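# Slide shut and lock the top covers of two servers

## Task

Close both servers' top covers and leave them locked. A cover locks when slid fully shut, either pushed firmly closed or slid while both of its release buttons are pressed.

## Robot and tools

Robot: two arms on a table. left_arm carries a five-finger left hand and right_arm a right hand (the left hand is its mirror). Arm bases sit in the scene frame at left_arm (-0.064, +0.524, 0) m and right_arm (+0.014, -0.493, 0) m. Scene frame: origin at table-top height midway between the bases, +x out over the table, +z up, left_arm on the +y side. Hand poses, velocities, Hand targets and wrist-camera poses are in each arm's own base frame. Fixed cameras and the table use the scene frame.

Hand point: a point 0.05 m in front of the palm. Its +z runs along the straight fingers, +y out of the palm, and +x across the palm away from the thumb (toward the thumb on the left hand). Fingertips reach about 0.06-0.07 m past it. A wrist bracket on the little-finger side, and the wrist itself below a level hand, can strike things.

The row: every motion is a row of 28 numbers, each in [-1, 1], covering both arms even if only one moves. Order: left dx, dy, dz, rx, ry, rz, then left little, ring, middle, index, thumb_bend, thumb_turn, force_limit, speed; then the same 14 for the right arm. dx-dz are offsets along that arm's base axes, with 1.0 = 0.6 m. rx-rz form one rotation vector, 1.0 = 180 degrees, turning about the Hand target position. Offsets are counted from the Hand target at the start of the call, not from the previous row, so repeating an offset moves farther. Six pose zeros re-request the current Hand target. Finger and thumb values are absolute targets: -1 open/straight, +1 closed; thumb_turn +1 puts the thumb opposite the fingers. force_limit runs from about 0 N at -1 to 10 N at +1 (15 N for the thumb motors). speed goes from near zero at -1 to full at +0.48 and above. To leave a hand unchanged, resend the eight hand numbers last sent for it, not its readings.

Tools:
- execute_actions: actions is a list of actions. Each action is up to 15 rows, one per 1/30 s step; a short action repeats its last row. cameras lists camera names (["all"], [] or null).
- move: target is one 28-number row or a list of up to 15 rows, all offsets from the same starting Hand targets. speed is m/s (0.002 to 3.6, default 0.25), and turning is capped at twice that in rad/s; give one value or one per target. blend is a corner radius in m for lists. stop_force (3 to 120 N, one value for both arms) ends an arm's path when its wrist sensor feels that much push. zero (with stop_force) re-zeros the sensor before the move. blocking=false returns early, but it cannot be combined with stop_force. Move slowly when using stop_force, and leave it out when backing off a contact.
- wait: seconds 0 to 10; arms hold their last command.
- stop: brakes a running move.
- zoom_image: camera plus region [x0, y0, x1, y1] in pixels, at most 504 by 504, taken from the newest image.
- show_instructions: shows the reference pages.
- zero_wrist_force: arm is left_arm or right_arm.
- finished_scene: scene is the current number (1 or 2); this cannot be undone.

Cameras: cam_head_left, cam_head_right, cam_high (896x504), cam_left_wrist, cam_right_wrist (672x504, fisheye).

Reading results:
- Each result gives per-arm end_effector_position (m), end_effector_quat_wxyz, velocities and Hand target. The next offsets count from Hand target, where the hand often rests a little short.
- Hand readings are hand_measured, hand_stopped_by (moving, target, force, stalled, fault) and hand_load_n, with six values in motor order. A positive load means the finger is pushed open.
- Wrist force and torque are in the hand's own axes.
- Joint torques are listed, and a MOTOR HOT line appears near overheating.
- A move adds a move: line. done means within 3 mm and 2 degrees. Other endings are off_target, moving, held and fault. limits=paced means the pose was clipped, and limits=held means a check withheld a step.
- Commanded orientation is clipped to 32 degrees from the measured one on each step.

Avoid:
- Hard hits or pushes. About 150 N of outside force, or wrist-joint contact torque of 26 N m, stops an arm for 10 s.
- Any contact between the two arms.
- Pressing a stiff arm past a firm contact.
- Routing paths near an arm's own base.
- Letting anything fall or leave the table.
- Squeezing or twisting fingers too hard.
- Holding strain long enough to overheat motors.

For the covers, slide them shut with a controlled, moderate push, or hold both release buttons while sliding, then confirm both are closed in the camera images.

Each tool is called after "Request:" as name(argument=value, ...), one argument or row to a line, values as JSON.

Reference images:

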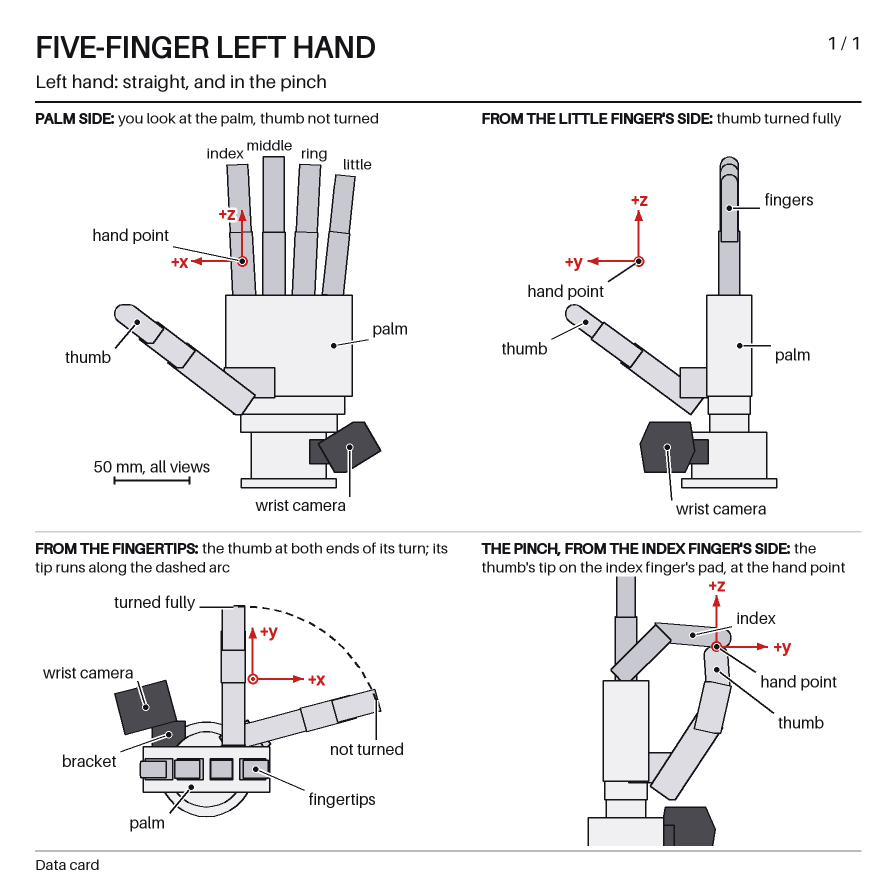

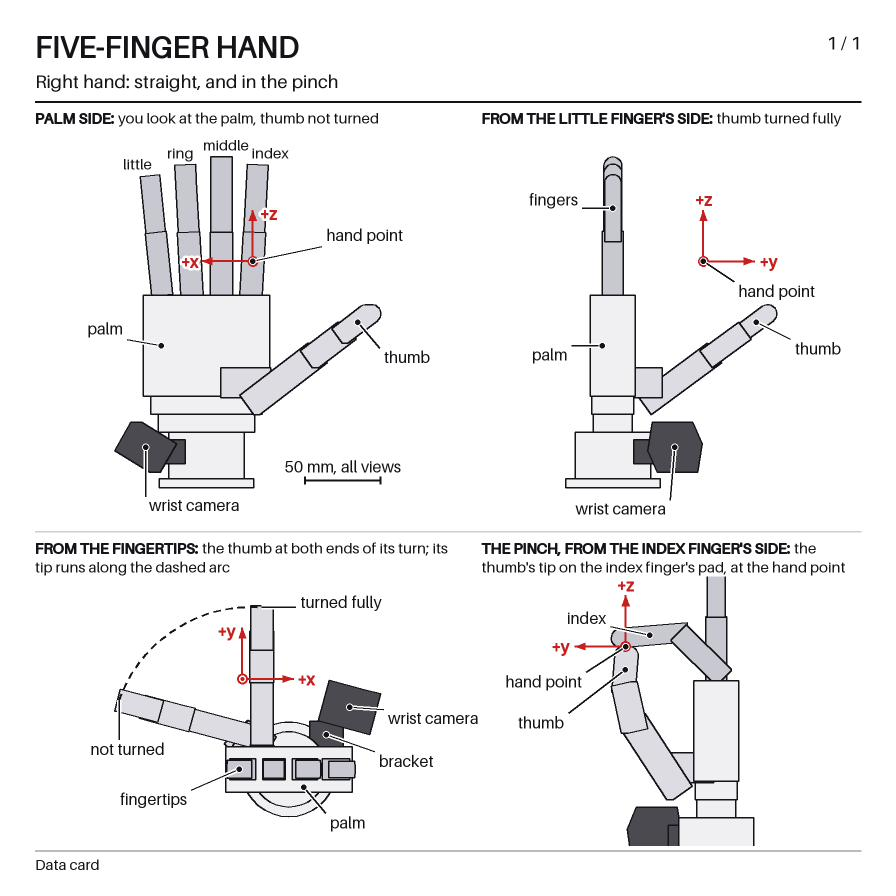

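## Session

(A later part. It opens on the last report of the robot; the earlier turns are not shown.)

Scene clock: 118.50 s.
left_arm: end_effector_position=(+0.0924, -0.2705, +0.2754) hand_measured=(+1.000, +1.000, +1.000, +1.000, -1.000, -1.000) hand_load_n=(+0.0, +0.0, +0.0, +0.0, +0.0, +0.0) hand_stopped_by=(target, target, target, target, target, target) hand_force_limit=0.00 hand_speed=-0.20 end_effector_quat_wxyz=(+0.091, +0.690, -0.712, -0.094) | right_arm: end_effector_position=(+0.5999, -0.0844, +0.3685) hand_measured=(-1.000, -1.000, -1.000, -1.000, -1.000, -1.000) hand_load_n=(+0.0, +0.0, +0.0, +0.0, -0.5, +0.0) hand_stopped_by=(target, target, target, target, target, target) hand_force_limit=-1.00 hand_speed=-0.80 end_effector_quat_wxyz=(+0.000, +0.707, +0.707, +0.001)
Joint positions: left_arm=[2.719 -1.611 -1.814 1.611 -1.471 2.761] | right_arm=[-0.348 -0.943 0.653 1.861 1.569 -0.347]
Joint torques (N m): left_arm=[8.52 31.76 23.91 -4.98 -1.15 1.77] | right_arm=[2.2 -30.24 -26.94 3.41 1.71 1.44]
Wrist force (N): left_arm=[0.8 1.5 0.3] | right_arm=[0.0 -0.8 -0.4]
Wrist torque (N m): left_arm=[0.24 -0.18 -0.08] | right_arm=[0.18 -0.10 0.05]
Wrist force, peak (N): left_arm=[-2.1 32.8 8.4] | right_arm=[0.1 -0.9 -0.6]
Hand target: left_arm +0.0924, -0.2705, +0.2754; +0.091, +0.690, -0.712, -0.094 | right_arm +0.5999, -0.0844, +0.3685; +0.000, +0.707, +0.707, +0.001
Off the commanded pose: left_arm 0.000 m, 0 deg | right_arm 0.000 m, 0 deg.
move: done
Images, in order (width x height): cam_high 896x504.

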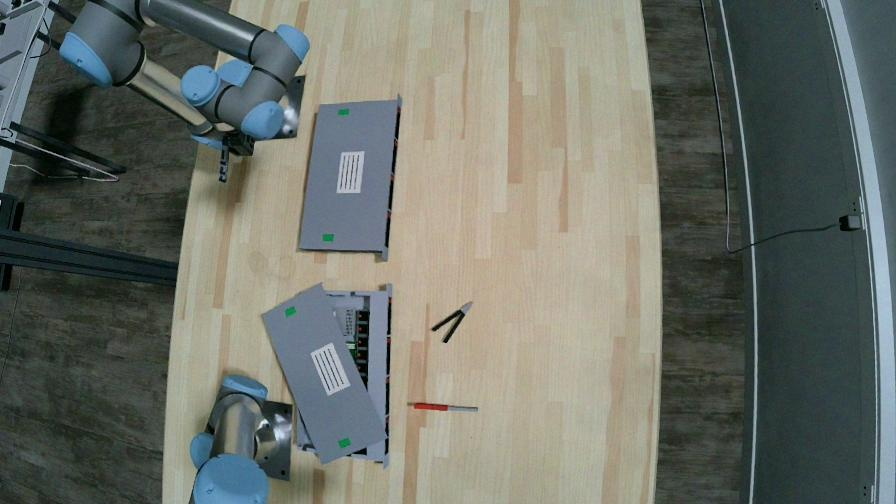

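Request:
move(
  target=[
    [0,0,0,0,0,0,1,1,1,1,-1,-1,0,-0.2,-0.3,0.5,0.1,0,0,0,-1,-1,-1,-1,-1,-1,-1,-0.8],
    [0,0,0,0,0,0,1,1,1,1,-1,-1,0,-0.2,-0.75,0.8,0.1,0,0,0,-1,-1,-1,-1,-1,-1,-1,-0.8],
  ],
  speed=0.4,
  blend=[0.1,0],
  cameras=["cam_high","cam_right_wrist"],
)

Scene clock: 124.20 s.
left_arm: end_effector_position=(+0.0924, -0.2705, +0.2754) hand_measured=(+1.000, +1.000, +1.000, +1.000, -1.000, -1.000) hand_load_n=(+0.0, +0.0, +0.0, +0.0, +0.0, +0.0) hand_stopped_by=(target, target, target, target, target, target) hand_force_limit=0.00 hand_speed=-0.20 end_effector_quat_wxyz=(+0.091, +0.690, -0.712, -0.094) | right_arm: end_effector_position=(+0.1499, +0.3956, +0.4285) hand_measured=(-1.000, -1.000, -1.000, -1.000, -1.000, -1.000) hand_load_n=(+0.0, +0.0, +0.0, +0.0, +0.0, +0.0) hand_stopped_by=(target, target, target, target, target, target) hand_force_limit=-1.00 hand_speed=-0.80 end_effector_quat_wxyz=(+0.000, +0.707, +0.707, +0.001)
Joint positions: left_arm=[2.719 -1.611 -1.813 1.611 -1.471 2.761] | right_arm=[1.052 -1.237 0.94 1.867 1.57 1.053]
Joint torques (N m): left_arm=[8.5 31.25 24.13 -5.16 -1.19 1.68] | right_arm=[7.4 -19.83 -27.68 3.67 1.43 1.74]
Wrist force (N): left_arm=[0.6 1.7 0.0] | right_arm=[0.1 -0.9 -0.4]
Wrist torque (N m): left_arm=[0.29 -0.14 -0.11] | right_arm=[0.17 -0.14 0.05]
Wrist force, peak (N): left_arm=[0.8 1.9 0.2] | right_arm=[1.1 -2.5 -0.3]
Hand target: left_arm +0.0924, -0.2705, +0.2754; +0.091, +0.690, -0.712, -0.094 | right_arm +0.1499, +0.3956, +0.4285; +0.000, +0.707, +0.707, +0.001
Off the commanded pose: left_arm 0.000 m, 0 deg | right_arm 0.000 m, 0 deg.
move: done
camera_calibration:
cam_right_wrist: T_world_to_cam=[[0.961103, 0.27191, -0.0484412, -0.225349], [0.26127, -0.838215, 0.47868, 0.0940338], [0.0895537, -0.472716, -0.876652, 0.662876], [0, 0, 0, 1]] pos_world=[0.132652, 0.453447, 0.525184]
Images, in order (width x height): cam_high 896x504, cam_right_wrist 672x504.

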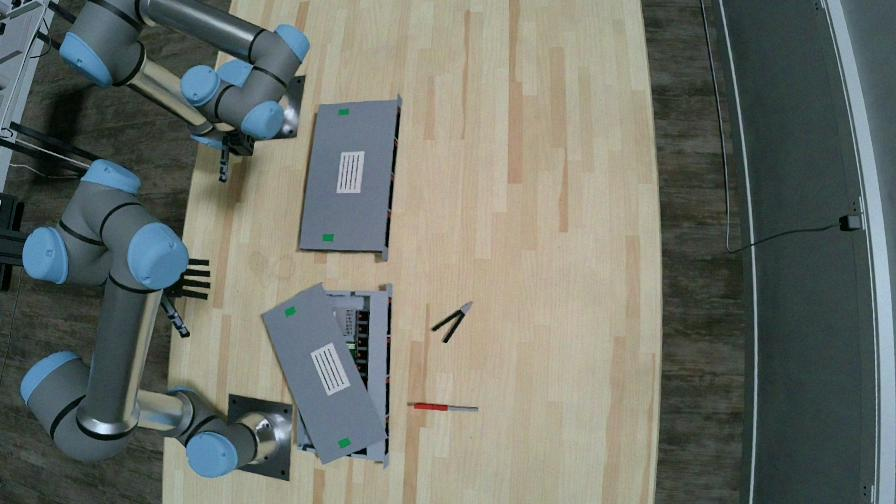

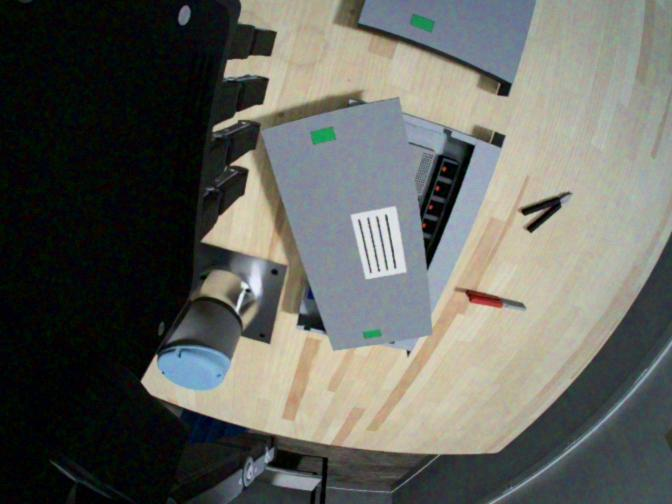

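Request:
zoom_image(
  camera="cam_right_wrist",
  region=[250, 80, 520, 220],
)

Request:
zoom_image(
  camera="cam_right_wrist",
  region=[270, 210, 520, 370],
)

Scaled by 1.867 from the camera's 672x504 image, which has a finer 960x720 frame.

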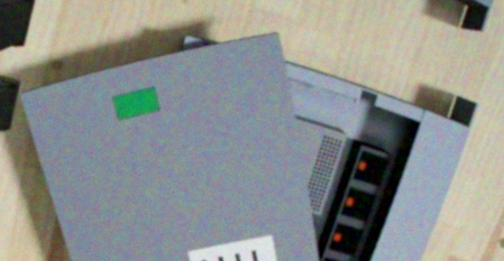

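Scaled by 2.016 from the camera's 672x504 image, which has a finer 960x720 frame.

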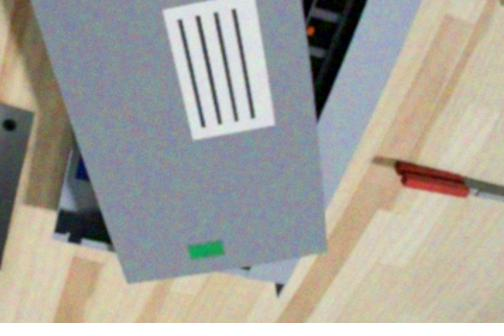

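Request:
move(
  target=[
    [0,0,0,0,0,0,1,1,1,1,-1,-1,0,-0.2,-0.0837,-0.1642,-0.381,0,0,0.1222,-1,-1,-1,-1,-1,-1,-1,-0.8],
    [0,0,0,0,0,0,1,1,1,1,-1,-1,0,-0.2,-0.0837,-0.1642,-0.519,0,0,0.1222,-1,-1,-1,-1,-1,-1,-1,-0.8],
  ],
  speed=[0.35,0.12],
  cameras=["cam_high","cam_right_wrist"],
)

Scene clock: 164.53 s.
left_arm: end_effector_position=(+0.0924, -0.2705, +0.2754) hand_measured=(+1.000, +1.000, +1.000, +1.000, -1.000, -1.000) hand_load_n=(+0.0, +0.0, +0.0, +0.0, +0.0, +0.0) hand_stopped_by=(target, target, target, target, target, target) hand_force_limit=0.00 hand_speed=-0.20 end_effector_quat_wxyz=(+0.091, +0.690, -0.712, -0.094) | right_arm: end_effector_position=(+0.0997, +0.2971, +0.1172) hand_measured=(-1.000, -1.000, -1.000, -1.000, -1.000, -1.000) hand_load_n=(+0.0, +0.0, +0.0, +0.0, +0.0, +0.0) hand_stopped_by=(target, target, target, target, target, target) hand_force_limit=-1.00 hand_speed=-0.80 end_effector_quat_wxyz=(-0.001, +0.560, +0.829, +0.000)
Joint positions: left_arm=[2.719 -1.611 -1.813 1.611 -1.471 2.761] | right_arm=[1.011 -1.46 2.047 0.982 1.57 0.628]
Joint torques (N m): left_arm=[7.65 29.7 23.63 -4.87 -1.16 1.71] | right_arm=[-9.4 -6.71 -4.34 1.03 1.4 -1.6]
Wrist force (N): left_arm=[0.8 1.7 0.1] | right_arm=[0.3 -0.9 -0.2]
Wrist torque (N m): left_arm=[0.28 -0.18 -0.09] | right_arm=[0.16 -0.17 0.14]
Wrist force, peak (N): left_arm=[0.7 1.9 0.4] | right_arm=[0.7 -0.6 -1.7]
Hand target: left_arm +0.0924, -0.2705, +0.2754; +0.091, +0.690, -0.712, -0.094 | right_arm +0.0997, +0.2971, +0.1171; -0.001, +0.560, +0.829, +0.000
Off the commanded pose: left_arm 0.000 m, 0 deg | right_arm 0.000 m, 0 deg.
move: done
camera_calibration:
cam_right_wrist: T_world_to_cam=[[0.789343, 0.612037, -0.0484557, -0.249343], [0.556149, -0.679365, 0.478709, 0.0971013], [0.260068, -0.404814, -0.876635, 0.310789], [0, 0, 0, 1]] pos_world=[0.061988, 0.344386, 0.213883]
Images, in order (width x height): cam_high 896x504, cam_right_wrist 672x504.

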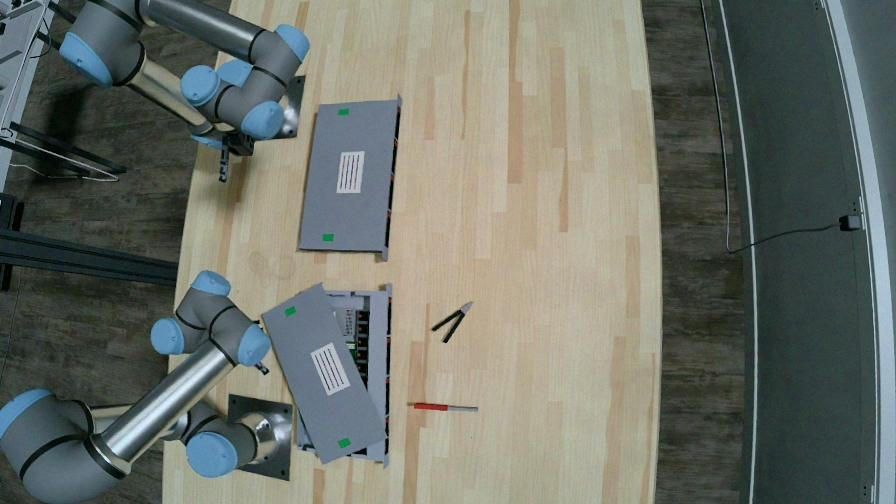

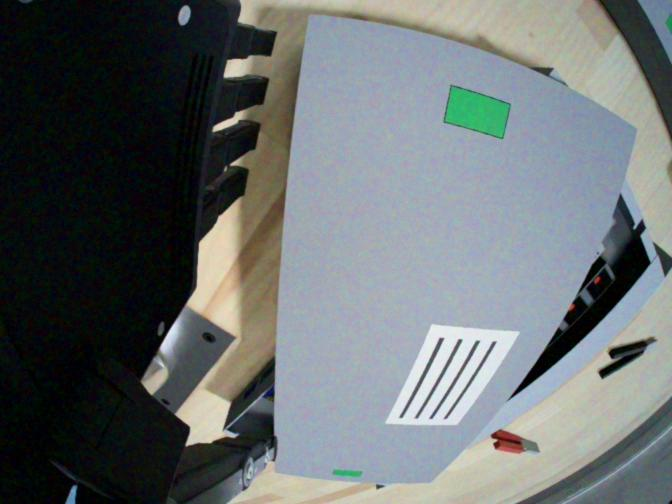

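Request:
move(
  target=[
    [0,0,0,0,0,0,1,1,1,1,-1,-1,0,-0.2,0.1545,0.0625,0,0,0,0,-1,-1,-1,-1,-1,-1,-1,-0.8],
  ],
  speed=0.07,
  stop_force=7,
  cameras=["cam_high","cam_right_wrist"],
)

Scene clock: 168.40 s.
left_arm: end_effector_position=(+0.0924, -0.2705, +0.2754) hand_measured=(+1.000, +1.000, +1.000, +1.000, -1.000, -1.000) hand_load_n=(+0.0, +0.0, +0.0, +0.5, +0.0, +0.0) hand_stopped_by=(target, target, target, target, target, target) hand_force_limit=0.00 hand_speed=-0.20 end_effector_quat_wxyz=(+0.091, +0.690, -0.712, -0.094) | right_arm: end_effector_position=(+0.1924, +0.3346, +0.1171) hand_measured=(-1.000, -1.000, -1.000, -1.000, -1.000, -1.000) hand_load_n=(+0.0, +0.0, +0.0, +0.5, +0.0, +0.0) hand_stopped_by=(target, target, target, target, target, target) hand_force_limit=-1.00 hand_speed=-0.80 end_effector_quat_wxyz=(-0.001, +0.560, +0.829, +0.000)
Joint positions: left_arm=[2.719 -1.611 -1.813 1.611 -1.471 2.761] | right_arm=[0.842 -1.324 1.88 1.013 1.57 0.459]
Joint torques (N m): left_arm=[6.94 28.96 24.09 -5 -1.22 1.68] | right_arm=[-11.84 -14.05 -25.79 2.37 -0.84 -1.88]
Wrist force (N): left_arm=[0.6 1.6 0.1] | right_arm=[2.0 -5.4 -1.9]
Wrist torque (N m): left_arm=[0.27 -0.15 -0.10] | right_arm=[0.44 -0.05 0.28]
Wrist force, peak (N): left_arm=[0.8 2.0 0.0] | right_arm=[1.9 -5.5 -2.8]
Hand target: left_arm +0.0924, -0.2705, +0.2754; +0.091, +0.690, -0.712, -0.094 | right_arm +0.1924, +0.3346, +0.1171; -0.001, +0.560, +0.829, +0.000
Off the commanded pose: left_arm 0.000 m, 0 deg | right_arm 0.000 m, 0 deg.
move: done
camera_calibration:
cam_right_wrist: T_world_to_cam=[[0.789347, 0.612032, -0.0484576, -0.34547], [0.556133, -0.679348, 0.478751, 0.0710576], [0.260091, -0.404849, -0.876613, 0.301779], [0, 0, 0, 1]] pos_world=[0.154688, 0.381886, 0.213783]
Images, in order (width x height): cam_high 896x504, cam_right_wrist 672x504.

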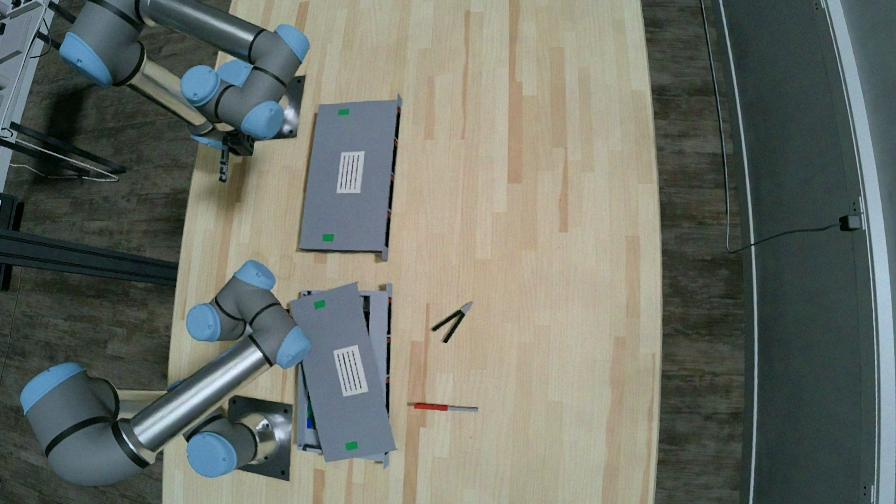

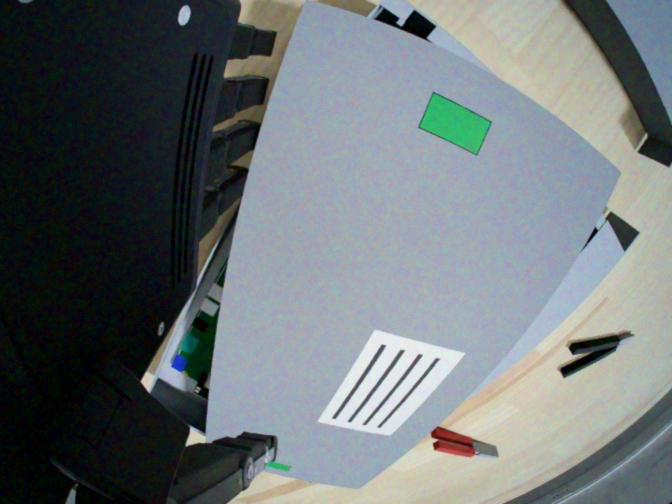

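Request:
move(
  target=[
    [0,0,0,0,0,0,1,1,1,1,-1,-1,0,-0.2,-0.04,-0.016,0.03,0,0,0,-1,-1,-1,-1,-1,-1,-1,-0.8],
    [0,0,0,0,0,0,1,1,1,1,-1,-1,0,-0.2,0.0,-0.05,0.25,0,0,0,-1,-1,-1,-1,-1,-1,-1,-0.8],
    [0,0,0,0,0,0,1,1,1,1,-1,-1,0,-0.2,0.5612,-0.407,0.2,0,0,-0.0667,-1,-1,-1,-1,-1,-1,-1,-0.8],
    [0,0,0,0,0,0,1,1,1,1,-1,-1,0,-0.2,0.5612,-0.407,0,0,0,-0.0667,-1,-1,-1,-1,-1,-1,-1,-0.8],
  ],
  speed=[0.15,0.3,0.4,0.2],
  blend=[0.01,0.04,0.03,0],
  cameras=["cam_high","cam_right_wrist"],
)

Scene clock: 181.67 s.
left_arm: end_effector_position=(+0.0924, -0.2705, +0.2754) hand_measured=(+1.000, +1.000, +1.000, +1.000, -1.000, -1.000) hand_load_n=(+0.0, +0.5, +0.0, +0.0, +0.0, +0.0) hand_stopped_by=(target, target, target, target, target, target) hand_force_limit=0.00 hand_speed=-0.20 end_effector_quat_wxyz=(+0.091, +0.690, -0.712, -0.094) | right_arm: end_effector_position=(+0.5291, +0.0904, +0.1172) hand_measured=(-1.000, -1.000, -1.000, -1.000, -1.000, -1.000) hand_load_n=(+0.0, +0.0, +0.0, +0.0, +0.0, +0.0) hand_stopped_by=(target, target, target, target, target, target) hand_force_limit=-1.00 hand_speed=-0.80 end_effector_quat_wxyz=(+0.000, +0.643, +0.766, +0.001)
Joint positions: left_arm=[2.719 -1.611 -1.813 1.611 -1.471 2.761] | right_arm=[-0.051 -1.071 1.514 1.128 1.569 -0.224]
Joint torques (N m): left_arm=[6.43 27.3 23.44 -4.99 -1.22 1.7] | right_arm=[-6.99 -26.18 -5.56 1.25 -1.89 -1.82]
Wrist force (N): left_arm=[0.9 1.5 0.2] | right_arm=[0.4 -0.8 -0.2]
Wrist torque (N m): left_arm=[0.25 -0.20 -0.08] | right_arm=[0.18 -0.19 0.16]
Wrist force, peak (N): left_arm=[1.0 1.8 0.3] | right_arm=[2.2 -5.5 -1.7]
Hand target: left_arm +0.0924, -0.2705, +0.2754; +0.091, +0.690, -0.712, -0.094 | right_arm +0.5291, +0.0904, +0.1171; +0.000, +0.643, +0.766, +0.001
Off the commanded pose: left_arm 0.000 m, 0 deg | right_arm 0.000 m, 0 deg.
move: done
camera_calibration:
cam_right_wrist: T_world_to_cam=[[0.899407, 0.434421, -0.0484241, -0.503964], [0.402613, -0.780188, 0.478758, -0.191871], [0.170203, -0.450095, -0.87661, 0.167038], [0, 0, 0, 1]] pos_world=[0.502088, 0.14442, 0.213883]
Images, in order (width x height): cam_high 896x504, cam_right_wrist 672x504.

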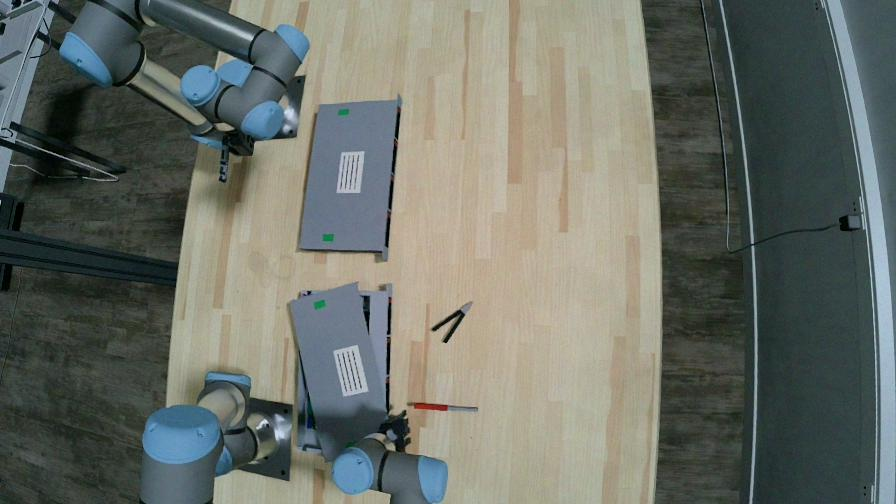

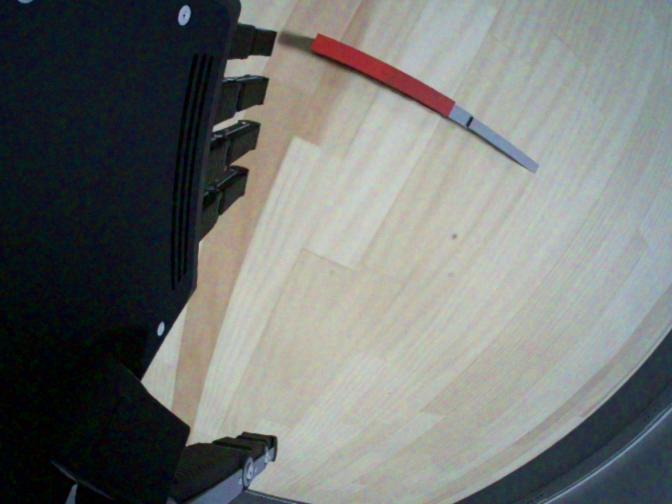

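Request:
move(
  target=[
    [0,0,0,0,0,0,1,1,1,1,-1,-1,0,-0.2,-0.2052,-0.0362,0,0,0,0,-1,-1,-1,-1,-1,-1,-1,-0.8],
  ],
  speed=0.07,
  stop_force=7,
)

Request:
move(
  target=[
    [0,0,0,0,0,0,1,1,1,1,-1,-1,0,-0.2,0.05,0.01,0.05,0,0,0,-1,-1,-1,-1,-1,-1,-1,-0.8],
    [0,0,0,0,0,0,1,1,1,1,-1,-1,0,-0.2,0.15,-0.2,0.3,0,0,0,-1,-1,-1,-1,-1,-1,-1,-0.8],
  ],
  speed=[0.15,0.3],
  blend=[0.01,0],
  cameras=["cam_high","cam_right_wrist"],
)

Request:
zoom_image(
  camera="cam_high",
  region=[240, 270, 440, 480],
)

Scene clock: 187.23 s.
left_arm: end_effector_position=(+0.0924, -0.2705, +0.2754) hand_measured=(+1.000, +1.000, +1.000, +1.000, -1.000, -1.000) hand_load_n=(+0.0, +0.0, +0.0, +0.0, +0.0, +0.0) hand_stopped_by=(target, target, target, target, target, target) hand_force_limit=0.00 hand_speed=-0.20 end_effector_quat_wxyz=(+0.091, +0.690, -0.712, -0.094) | right_arm: end_effector_position=(+0.4060, +0.0687, +0.1171) hand_measured=(-1.000, -1.000, -1.000, -1.000, -1.000, -1.000) hand_load_n=(+0.0, -2.0, +0.0, +0.0, -0.5, +0.0) hand_stopped_by=(target, target, target, target, target, target) hand_force_limit=-1.00 hand_speed=-0.80 end_effector_quat_wxyz=(+0.000, +0.643, +0.766, +0.001)
Joint positions: left_arm=[2.719 -1.611 -1.813 1.611 -1.471 2.761] | right_arm=[-0.135 -1.346 1.91 1.007 1.569 -0.308]
Joint torques (N m): left_arm=[5.32 25.54 23.49 -5.09 -1.07 1.65] | right_arm=[-9.89 -36.53 -4.34 1.47 -1.75 -1.62]
Wrist force (N): left_arm=[0.7 1.6 0.4] | right_arm=[-0.4 0.7 -0.6]
Wrist torque (N m): left_arm=[0.25 -0.15 -0.10] | right_arm=[0.13 -0.19 0.17]
Wrist force, peak (N): left_arm=[0.8 1.8 0.3] | right_arm=[0.0 1.8 -3.0]
Hand target: left_arm +0.0924, -0.2705, +0.2754; +0.091, +0.690, -0.712, -0.094 | right_arm +0.4060, +0.0687, +0.1171; +0.000, +0.643, +0.766, +0.001
Off the commanded pose: left_arm 0.000 m, 0 deg | right_arm 0.000 m, 0 deg.
move: done

Scene clock: 188.90 s.
left_arm: end_effector_position=(+0.0924, -0.2705, +0.2754) hand_measured=(+1.000, +1.000, +1.000, +1.000, -1.000, -1.000) hand_load_n=(+0.0, +0.0, +0.0, +0.0, +0.0, +0.0) hand_stopped_by=(target, target, target, target, target, target) hand_force_limit=0.00 hand_speed=-0.20 end_effector_quat_wxyz=(+0.091, +0.690, -0.712, -0.094) | right_arm: end_effector_position=(+0.4959, -0.0513, +0.2971) hand_measured=(-1.000, -1.000, -1.000, -1.000, -1.000, -1.000) hand_load_n=(+0.0, +0.0, +0.0, +0.0, +0.0, +0.0) hand_stopped_by=(target, target, target, target, target, target) hand_force_limit=-1.00 hand_speed=-0.80 end_effector_quat_wxyz=(+0.000, +0.643, +0.766, +0.001)
Joint positions: left_arm=[2.719 -1.611 -1.813 1.611 -1.471 2.761] | right_arm=[-0.387 -1.285 1.344 1.512 1.569 -0.56]
Joint torques (N m): left_arm=[5.74 25.41 23.82 -4.99 -1.15 1.78] | right_arm=[-12.34 -18.39 -29.03 3.37 -1.86 -1.77]
Wrist force (N): left_arm=[0.7 1.6 0.3] | right_arm=[0.0 -0.8 -0.3]
Wrist torque (N m): left_arm=[0.26 -0.17 -0.10] | right_arm=[0.19 -0.13 0.13]
Wrist force, peak (N): left_arm=[0.7 1.9 0.4] | right_arm=[-0.8 -0.6 -1.5]
Hand target: left_arm +0.0924, -0.2705, +0.2754; +0.091, +0.690, -0.712, -0.094 | right_arm +0.4960, -0.0513, +0.2971; +0.000, +0.643, +0.766, +0.001
Off the commanded pose: left_arm 0.000 m, 0 deg | right_arm 0.000 m, 0 deg.
move: done
camera_calibration:
cam_right_wrist: T_world_to_cam=[[0.899407, 0.434421, -0.0484241, -0.403835], [0.402613, -0.780188, 0.478758, -0.375186], [0.170203, -0.450095, -0.87661, 0.266613], [0, 0, 0, 1]] pos_world=[0.468888, 0.00272004, 0.393783]
Images, in order (width x height): cam_high 896x504, cam_right_wrist 672x504.

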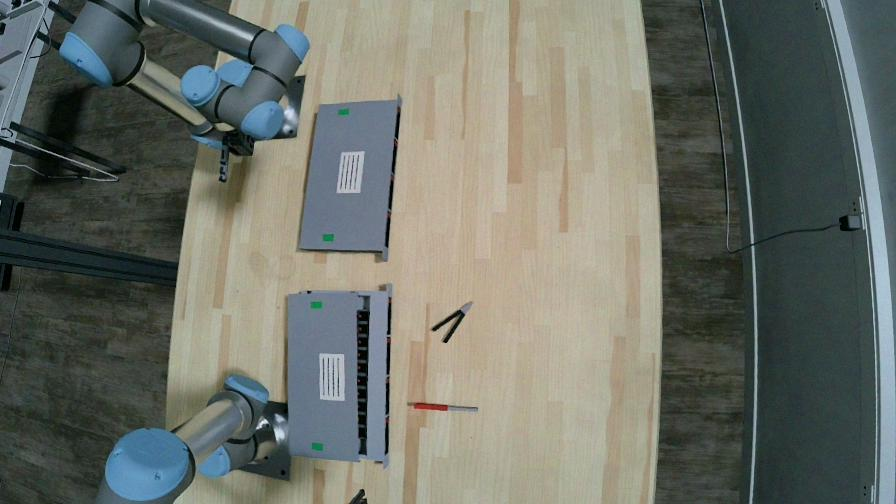

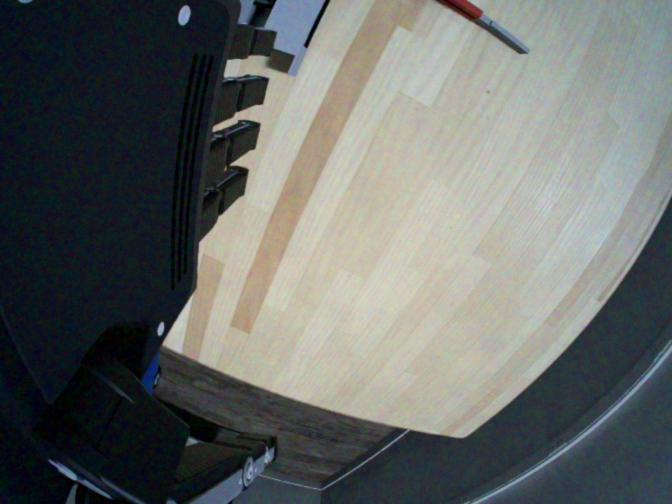

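Scaled by 2.400 from the camera's 896x504 image, which has a finer 1280x720 frame.

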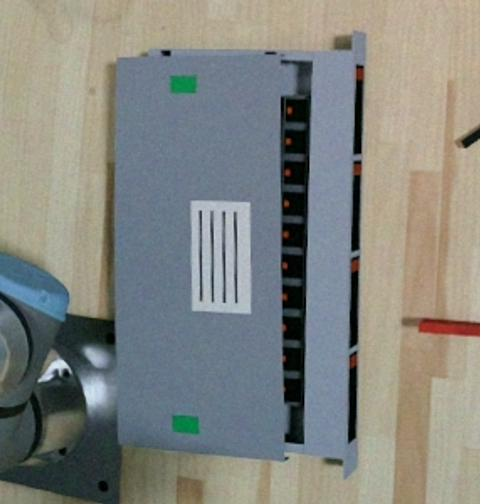

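Request:
move(
  target=[
    [0,0,0,0,0,0,1,1,1,1,-1,-1,0,-0.2,-0.25,0.42,0.15,0,0,-0.0278,-1,-1,-1,-1,-1,-1,-1,-0.8],
    [0,0,0,0,0,0,1,1,1,1,-1,-1,0,-0.2,-0.6,0.78,0,0,0,-0.0278,-1,-1,-1,-1,-1,-1,-1,-0.8],
  ],
  speed=0.4,
  blend=[0.08,0],
  cameras=["cam_high","cam_right_wrist"],
)

Request:
zoom_image(
  camera="cam_right_wrist",
  region=[240, 60, 560, 240],
)

Request:
zoom_image(
  camera="cam_right_wrist",
  region=[240, 240, 500, 420],
)

Scene clock: 207.00 s.
left_arm: end_effector_position=(+0.0924, -0.2705, +0.2754) hand_measured=(+1.000, +1.000, +1.000, +1.000, -1.000, -1.000) hand_load_n=(+0.0, +0.0, +0.0, +0.0, +0.0, +0.0) hand_stopped_by=(target, target, target, target, target, target) hand_force_limit=0.00 hand_speed=-0.20 end_effector_quat_wxyz=(+0.091, +0.690, -0.712, -0.094) | right_arm: end_effector_position=(+0.1360, +0.4166, +0.2971) hand_measured=(-1.000, -1.000, -1.000, -1.000, -1.000, -1.000) hand_load_n=(+0.0, +0.0, +0.0, +0.0, +0.0, +0.0) hand_stopped_by=(target, target, target, target, target, target) hand_force_limit=-1.00 hand_speed=-0.80 end_effector_quat_wxyz=(+0.000, +0.676, +0.737, +0.001)
Joint positions: left_arm=[2.719 -1.611 -1.813 1.611 -1.471 2.761] | right_arm=[1.104 -1.247 1.292 1.524 1.57 1.018]
Joint torques (N m): left_arm=[3.84 24.55 24.13 -5.19 -1.27 1.62] | right_arm=[7.82 -20.9 -30.22 3.71 2.03 1.6]
Wrist force (N): left_arm=[0.6 1.6 0.1] | right_arm=[0.2 -0.7 -0.8]
Wrist torque (N m): left_arm=[0.27 -0.14 -0.10] | right_arm=[0.22 -0.15 0.06]
Wrist force, peak (N): left_arm=[0.8 1.9 0.2] | right_arm=[1.4 -2.1 0.4]
Hand target: left_arm +0.0924, -0.2705, +0.2754; +0.091, +0.690, -0.712, -0.094 | right_arm +0.1360, +0.4167, +0.2971; +0.000, +0.676, +0.737, +0.001
Off the commanded pose: left_arm 0.000 m, 0 deg | right_arm 0.000 m, 0 deg.
move: done
camera_calibration:
cam_right_wrist: T_world_to_cam=[[0.933841, 0.354389, -0.0484709, -0.254706], [0.333125, -0.812336, 0.478684, 0.157669], [0.130266, -0.463161, -0.876648, 0.549369], [0, 0, 0, 1]] pos_world=[0.113768, 0.472792, 0.393784]
Images, in order (width x height): cam_high 896x504, cam_right_wrist 672x504.

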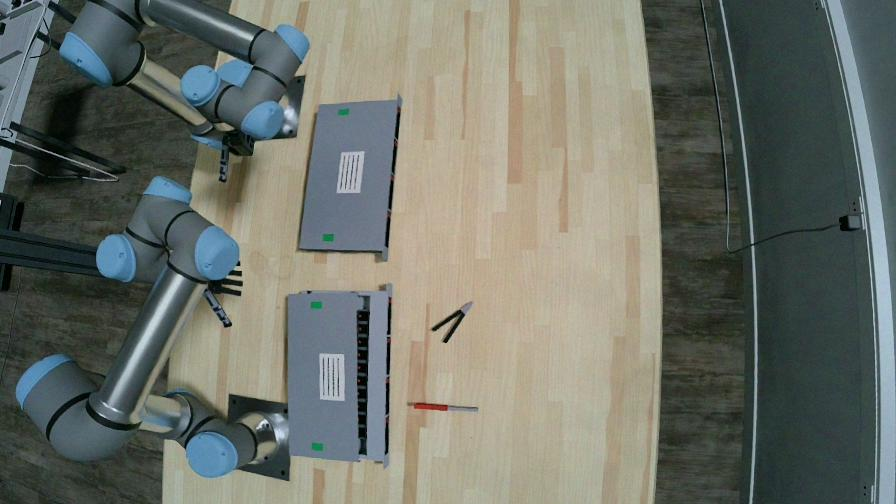

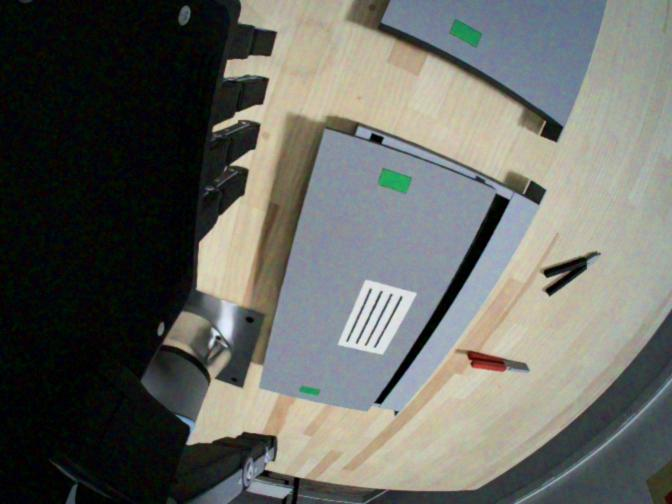

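Scaled by 1.575 from the camera's 672x504 image, which has a finer 960x720 frame.

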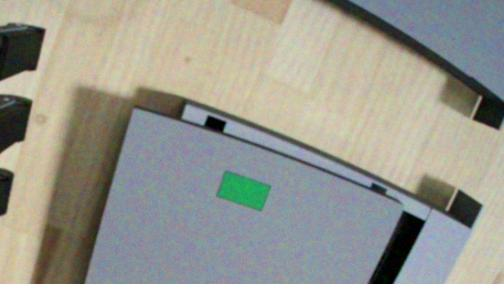

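Scaled by 1.938 from the camera's 672x504 image, which has a finer 960x720 frame.

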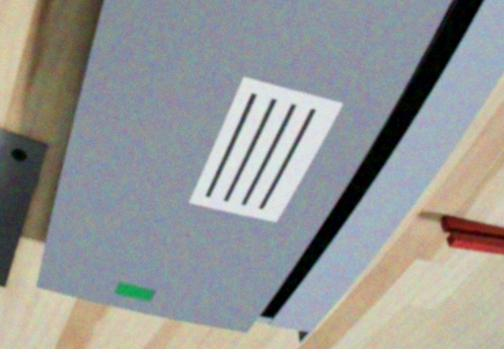

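Request:
move(
  target=[
    [0,0,0,0,0,0,1,1,1,1,-1,-1,0,-0.2,-0.1092,-0.1507,-0.2952,0,0,0,0,0,0,0,-1,-1,0.2,-0.6],
    [0,0,0,0,0,0,1,1,1,1,-1,-1,0,-0.2,-0.1092,-0.1507,-0.4185,0,0,0,0,0,0,0,-1,-1,0.2,-0.6],
    [0,0,0,0,0,0,1,1,1,1,-1,-1,0,-0.2,-0.0052,-0.145,-0.4185,0,0,0,0,0,0,0,-1,-1,0.2,-0.6],
  ],
  speed=[0.25,0.15,0.05],
  stop_force=6,
  cameras=["cam_high","cam_right_wrist"],
)

Scene clock: 220.43 s.
left_arm: end_effector_position=(+0.0924, -0.2705, +0.2754) hand_measured=(+1.000, +1.000, +1.000, +1.000, -1.000, -1.000) hand_load_n=(+0.0, +0.0, +0.0, +0.0, +0.0, +0.0) hand_stopped_by=(target, target, target, target, target, target) hand_force_limit=0.00 hand_speed=-0.20 end_effector_quat_wxyz=(+0.091, +0.690, -0.712, -0.094) | right_arm: end_effector_position=(+0.1329, +0.3297, +0.0460) hand_measured=(+0.000, +0.000, +0.000, +0.000, -1.000, -1.000) hand_load_n=(+0.0, +0.0, +0.0, +0.0, +0.0, +0.0) hand_stopped_by=(target, target, target, target, target, target) hand_force_limit=0.20 hand_speed=-0.60 end_effector_quat_wxyz=(+0.000, +0.676, +0.737, +0.001)
Joint positions: left_arm=[2.719 -1.611 -1.813 1.611 -1.471 2.761] | right_arm=[0.998 -1.218 1.96 0.828 1.57 0.912]
Joint torques (N m): left_arm=[2.57 22.22 22.94 -4.99 -1 1.68] | right_arm=[-10.45 -15.53 -21.94 3.45 -1.74 -1.62]
Wrist force (N): left_arm=[0.7 1.7 0.2] | right_arm=[0.1 -0.9 -0.4]
Wrist torque (N m): left_arm=[0.29 -0.17 -0.10] | right_arm=[0.19 -0.13 0.13]
Wrist force, peak (N): left_arm=[0.9 1.9 0.2] | right_arm=[0.7 -0.3 -1.5]
Hand target: left_arm +0.0924, -0.2705, +0.2754; +0.091, +0.690, -0.712, -0.094 | right_arm +0.1329, +0.3297, +0.0460; +0.000, +0.676, +0.737, +0.001
Off the commanded pose: left_arm 0.000 m, 0 deg | right_arm 0.000 m, 0 deg.
move: done
camera_calibration:
cam_right_wrist: T_world_to_cam=[[0.933843, 0.354384, -0.0484728, -0.233184], [0.333114, -0.812316, 0.478726, 0.208295], [0.130277, -0.463202, -0.876625, 0.289408], [0, 0, 0, 1]] pos_world=[0.110668, 0.385892, 0.142683]
Images, in order (width x height): cam_high 896x504, cam_right_wrist 672x504.

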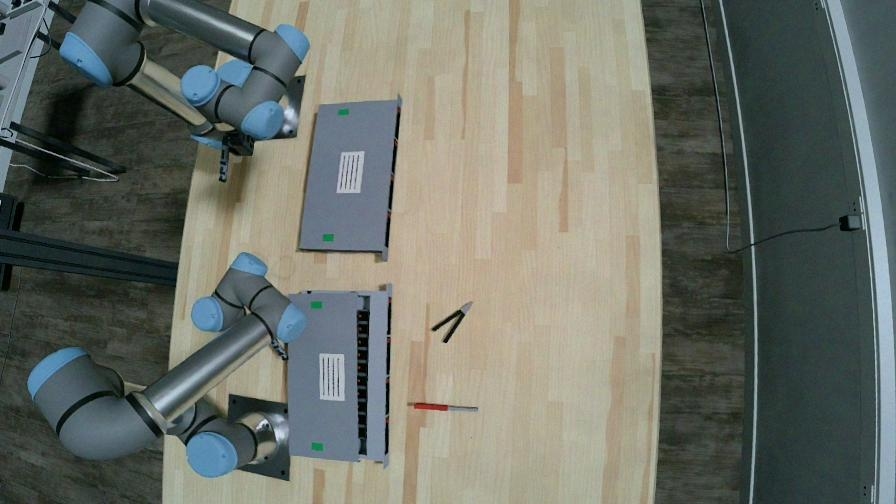

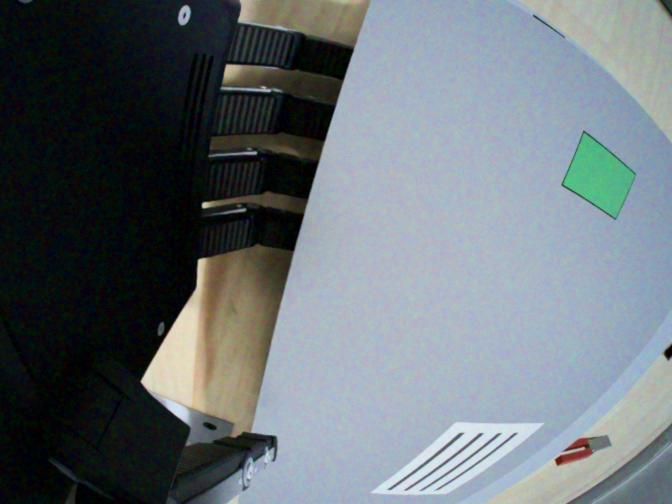

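Request:
move(
  target=[
    [0,0,0,0,0,0,1,1,1,1,-1,-1,0,-0.2,0,0,0.025,0,0,0,0,0,0,0,-1,1,0.2,-0.4],
  ],
  speed=0.06,
)

Request:
move(
  target=[0,0,0,0,0,0,1,1,1,1,-1,-1,0,-0.2,0,0,0,0,0,0,0,0,0,0,0.3,1,0.2,-0.82],
)

Request:
move(
  target=[0,0,0,0,0,0,1,1,1,1,-1,-1,0,-0.2,0,0,0,0,0,0,0.35,0.35,0.36,0.36,0.3,1,0.2,-0.9],
  cameras=["cam_right_wrist"],
)

Scene clock: 225.97 s.
left_arm: end_effector_position=(+0.0924, -0.2705, +0.2754) hand_measured=(+1.000, +1.000, +1.000, +1.000, -1.000, -1.000) hand_load_n=(+0.0, +0.0, +0.0, +0.0, +0.0, +0.0) hand_stopped_by=(target, target, target, target, target, target) hand_force_limit=0.00 hand_speed=-0.20 end_effector_quat_wxyz=(+0.091, +0.690, -0.712, -0.094) | right_arm: end_effector_position=(+0.1329, +0.3297, +0.0610) hand_measured=(+0.000, +0.000, +0.000, +0.000, -1.000, +1.000) hand_load_n=(+0.0, +0.0, +0.5, +0.0, +0.0, +0.0) hand_stopped_by=(target, target, target, target, target, target) hand_force_limit=0.20 hand_speed=-0.40 end_effector_quat_wxyz=(+0.000, +0.676, +0.737, +0.001)
Joint positions: left_arm=[2.719 -1.611 -1.813 1.611 -1.471 2.761] | right_arm=[0.998 -1.243 1.946 0.867 1.57 0.912]
Joint torques (N m): left_arm=[2.93 20.92 23.11 -4.97 -1.09 1.72] | right_arm=[-8.65 -40.51 -22.81 3.29 -0.89 -1.55]
Wrist force (N): left_arm=[0.9 1.3 0.2] | right_arm=[0.1 -1.1 -0.3]
Wrist torque (N m): left_arm=[0.23 -0.20 -0.08] | right_arm=[0.15 -0.14 0.12]
Wrist force, peak (N): left_arm=[0.8 1.9 0.5] | right_arm=[0.3 -1.0 -0.7]
Hand target: left_arm +0.0924, -0.2705, +0.2754; +0.091, +0.690, -0.712, -0.094 | right_arm +0.1329, +0.3297, +0.0610; +0.000, +0.676, +0.737, +0.001
Off the commanded pose: left_arm 0.000 m, 0 deg | right_arm 0.000 m, 0 deg.
move: done

Scene clock: 230.97 s.
left_arm: end_effector_position=(+0.0924, -0.2705, +0.2754) hand_measured=(+1.000, +1.000, +1.000, +1.000, -1.000, -1.000) hand_load_n=(+0.0, +0.0, +0.0, +0.0, +0.0, +0.0) hand_stopped_by=(target, target, target, target, target, target) hand_force_limit=0.00 hand_speed=-0.20 end_effector_quat_wxyz=(+0.091, +0.690, -0.712, -0.094) | right_arm: end_effector_position=(+0.1329, +0.3297, +0.0610) hand_measured=(+0.000, +0.000, +0.000, +0.000, +0.260, +1.000) hand_load_n=(+0.0, +0.0, +0.0, +0.0, +5.5, +1.0) hand_stopped_by=(target, target, target, target, moving, target) hand_force_limit=0.20 hand_speed=-0.82 end_effector_quat_wxyz=(+0.000, +0.676, +0.737, +0.001)
Joint positions: left_arm=[2.719 -1.611 -1.813 1.611 -1.471 2.761] | right_arm=[0.998 -1.243 1.946 0.867 1.57 0.912]
Joint torques (N m): left_arm=[1.88 19.91 23.22 -4.85 -1.07 1.59] | right_arm=[-4.66 -32.65 -20.36 3.24 0.29 -0.24]
Wrist force (N): left_arm=[0.6 1.4 0.2] | right_arm=[-0.2 3.2 -6.6]
Wrist torque (N m): left_arm=[0.24 -0.14 -0.10] | right_arm=[0.35 -0.01 0.18]
Wrist force, peak (N): left_arm=[0.8 2.0 0.2] | right_arm=[-0.1 3.8 -7.4]
Hand target: left_arm +0.0924, -0.2705, +0.2754; +0.091, +0.690, -0.712, -0.094 | right_arm +0.1329, +0.3297, +0.0610; +0.000, +0.676, +0.737, +0.001
Off the commanded pose: left_arm 0.000 m, 0 deg | right_arm 0.000 m, 0 deg.
move: moving (right_arm; no rest 5 s after the path's end)

Scene clock: 232.00 s.
left_arm: end_effector_position=(+0.0924, -0.2705, +0.2754) hand_measured=(+1.000, +1.000, +1.000, +1.000, -1.000, -1.000) hand_load_n=(+0.0, +0.0, +0.0, +0.0, +0.0, +0.0) hand_stopped_by=(target, target, target, target, target, target) hand_force_limit=0.00 hand_speed=-0.20 end_effector_quat_wxyz=(+0.091, +0.690, -0.712, -0.094) | right_arm: end_effector_position=(+0.1329, +0.3297, +0.0610) hand_measured=(+0.212, +0.202, +0.034, +0.184, +0.296, +1.000) hand_load_n=(+6.5, +10.0, +5.5, +6.5, +5.5, +0.5) hand_stopped_by=(force, force, force, force, target, target) hand_force_limit=0.20 hand_speed=-0.90 end_effector_quat_wxyz=(+0.000, +0.676, +0.737, +0.001)
Joint positions: left_arm=[2.719 -1.611 -1.813 1.611 -1.471 2.761] | right_arm=[0.998 -1.243 1.946 0.867 1.57 0.912]
Joint torques (N m): left_arm=[2.13 19.63 22.77 -4.85 -1.15 1.73] | right_arm=[-3.04 -23.26 -18.06 3.03 0.55 -0.07]
Wrist force (N): left_arm=[0.8 1.9 0.1] | right_arm=[-0.1 -3.3 3.8]
Wrist torque (N m): left_arm=[0.32 -0.18 -0.11] | right_arm=[0.53 -0.58 -0.05]
Wrist force, peak (N): left_arm=[0.8 1.9 0.1] | right_arm=[0.0 3.0 -6.2]
Hand target: left_arm +0.0924, -0.2705, +0.2754; +0.091, +0.690, -0.712, -0.094 | right_arm +0.1329, +0.3297, +0.0610; +0.000, +0.676, +0.737, +0.001
Off the commanded pose: left_arm 0.000 m, 0 deg | right_arm 0.000 m, 0 deg.
move: done
camera_calibration:
cam_right_wrist: T_world_to_cam=[[0.933842, 0.354386, -0.0484689, -0.232458], [0.333121, -0.812337, 0.478684, 0.201128], [0.130266, -0.463161, -0.876648, 0.302547], [0, 0, 0, 1]] pos_world=[0.110668, 0.385892, 0.157684]
Images, in order (width x height): cam_right_wrist 672x504.

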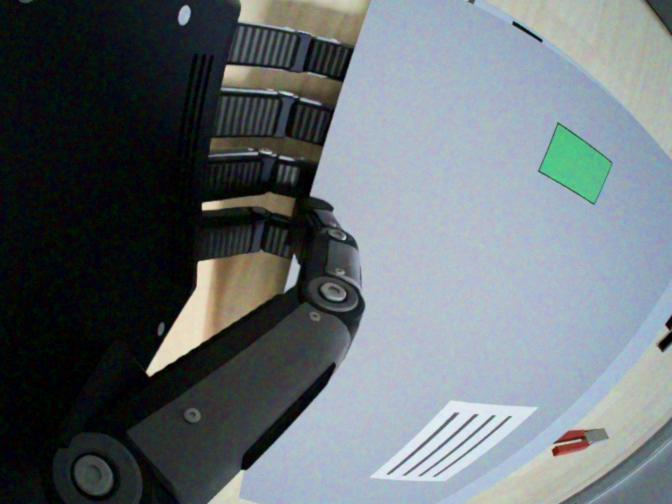

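Request:
execute_actions(
  actions=[],
  cameras=["cam_high","cam_right_wrist","cam_head_right"],
)

Scene clock: 240.67 s.
left_arm: end_effector_position=(+0.0924, -0.2705, +0.2754) hand_measured=(+1.000, +1.000, +1.000, +1.000, -1.000, -1.000) hand_load_n=(+0.0, +0.0, +0.0, +0.0, +0.0, +0.0) hand_stopped_by=(target, target, target, target, target, target) hand_force_limit=0.00 hand_speed=-0.20 end_effector_quat_wxyz=(+0.091, +0.690, -0.712, -0.094) | right_arm: end_effector_position=(+0.1329, +0.3297, +0.0610) hand_measured=(+0.212, +0.202, +0.034, +0.184, +0.296, +1.000) hand_load_n=(+6.5, +9.5, +5.5, +6.0, +5.5, +0.5) hand_stopped_by=(force, force, force, force, target, target) hand_force_limit=0.20 hand_speed=-0.90 end_effector_quat_wxyz=(+0.000, +0.676, +0.737, +0.001)
Joint positions: left_arm=[2.719 -1.611 -1.813 1.611 -1.471 2.761] | right_arm=[0.998 -1.243 1.946 0.867 1.57 0.912]
Joint velocities: within noise
Joint torques (N m): left_arm=[1.79 18.79 23.24 -4.91 -1.08 1.79] | right_arm=[0.46 -17.61 -16.97 2.18 1.01 0.66]
Motor temperatures (°C): left_arm=[26 28 23 33 28 34] | right_arm=[23 25 25 33 32 32]
Wrist force (N): left_arm=[0.7 1.8 0.3] | right_arm=[0.1 -3.4 3.4]
Wrist torque (N m): left_arm=[0.29 -0.16 -0.10] | right_arm=[0.52 -0.58 -0.04]
Wrist force, peak (N): left_arm=[0.8 1.9 0.3] | right_arm=[-0.3 -3.7 4.1]
Hand target: left_arm +0.0924, -0.2705, +0.2754; +0.091, +0.690, -0.712, -0.094 | right_arm +0.1329, +0.3297, +0.0610; +0.000, +0.676, +0.737, +0.001
Off the commanded pose: left_arm 0.000 m, 0 deg | right_arm 0.000 m, 0 deg.
camera_calibration:
cam_right_wrist: T_world_to_cam=[[0.933843, 0.354384, -0.0484728, -0.232457], [0.333114, -0.812316, 0.478726, 0.201114], [0.130277, -0.463202, -0.876625, 0.302557], [0, 0, 0, 1]] pos_world=[0.110668, 0.385892, 0.157683]
Images, in order (width x height): cam_head_right 896x504, cam_high 896x504, cam_right_wrist 672x504.

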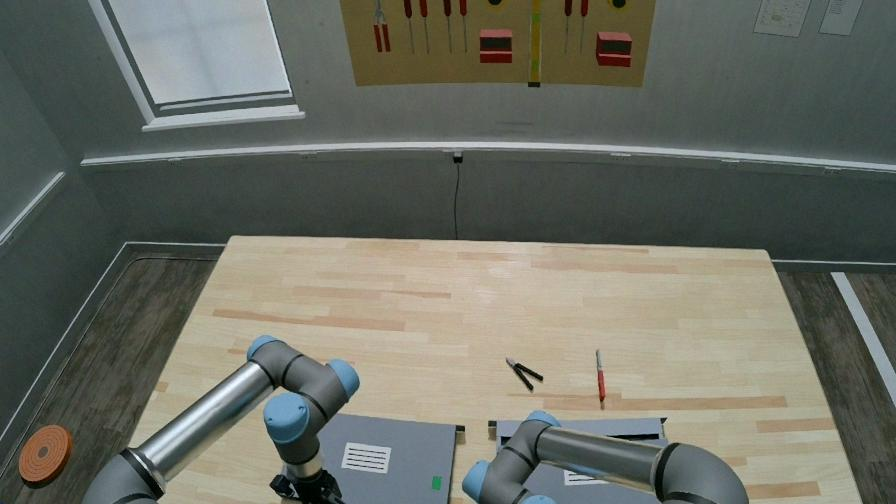

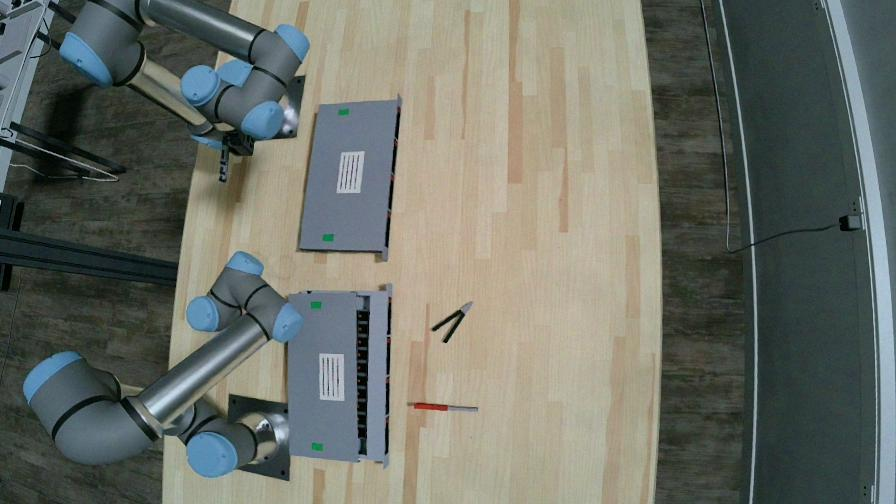

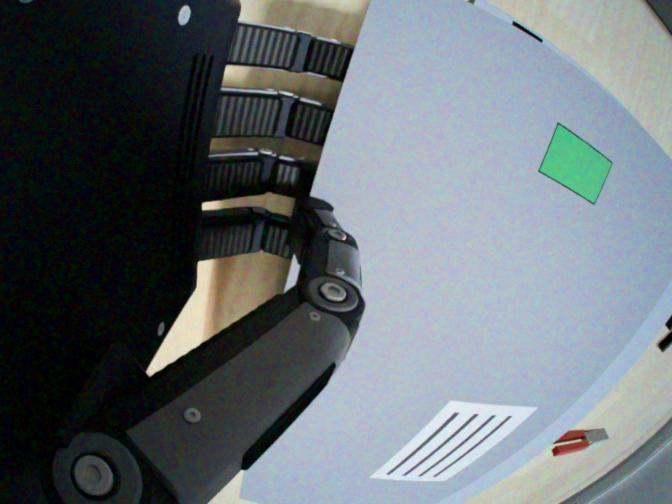

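Request:
zoom_image(
  camera="cam_high",
  region=[270, 270, 410, 350],
)

Request:
zoom_image(
  camera="cam_high",
  region=[270, 400, 410, 480],
)

Scaled by 3.600 from the camera's 896x504 image, which has a finer 1280x720 frame.

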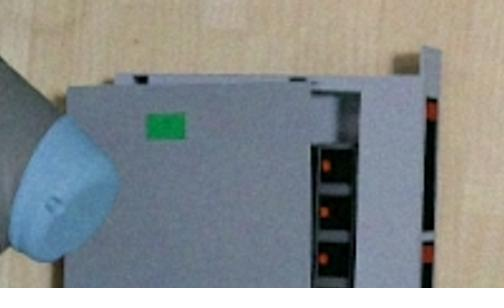

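Scaled by 3.600 from the camera's 896x504 image, which has a finer 1280x720 frame.

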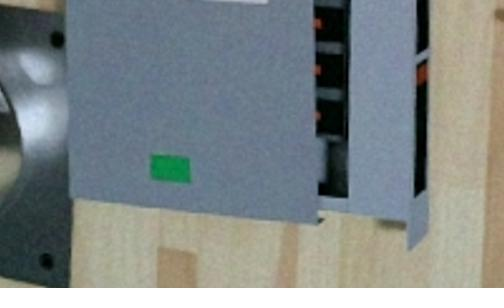

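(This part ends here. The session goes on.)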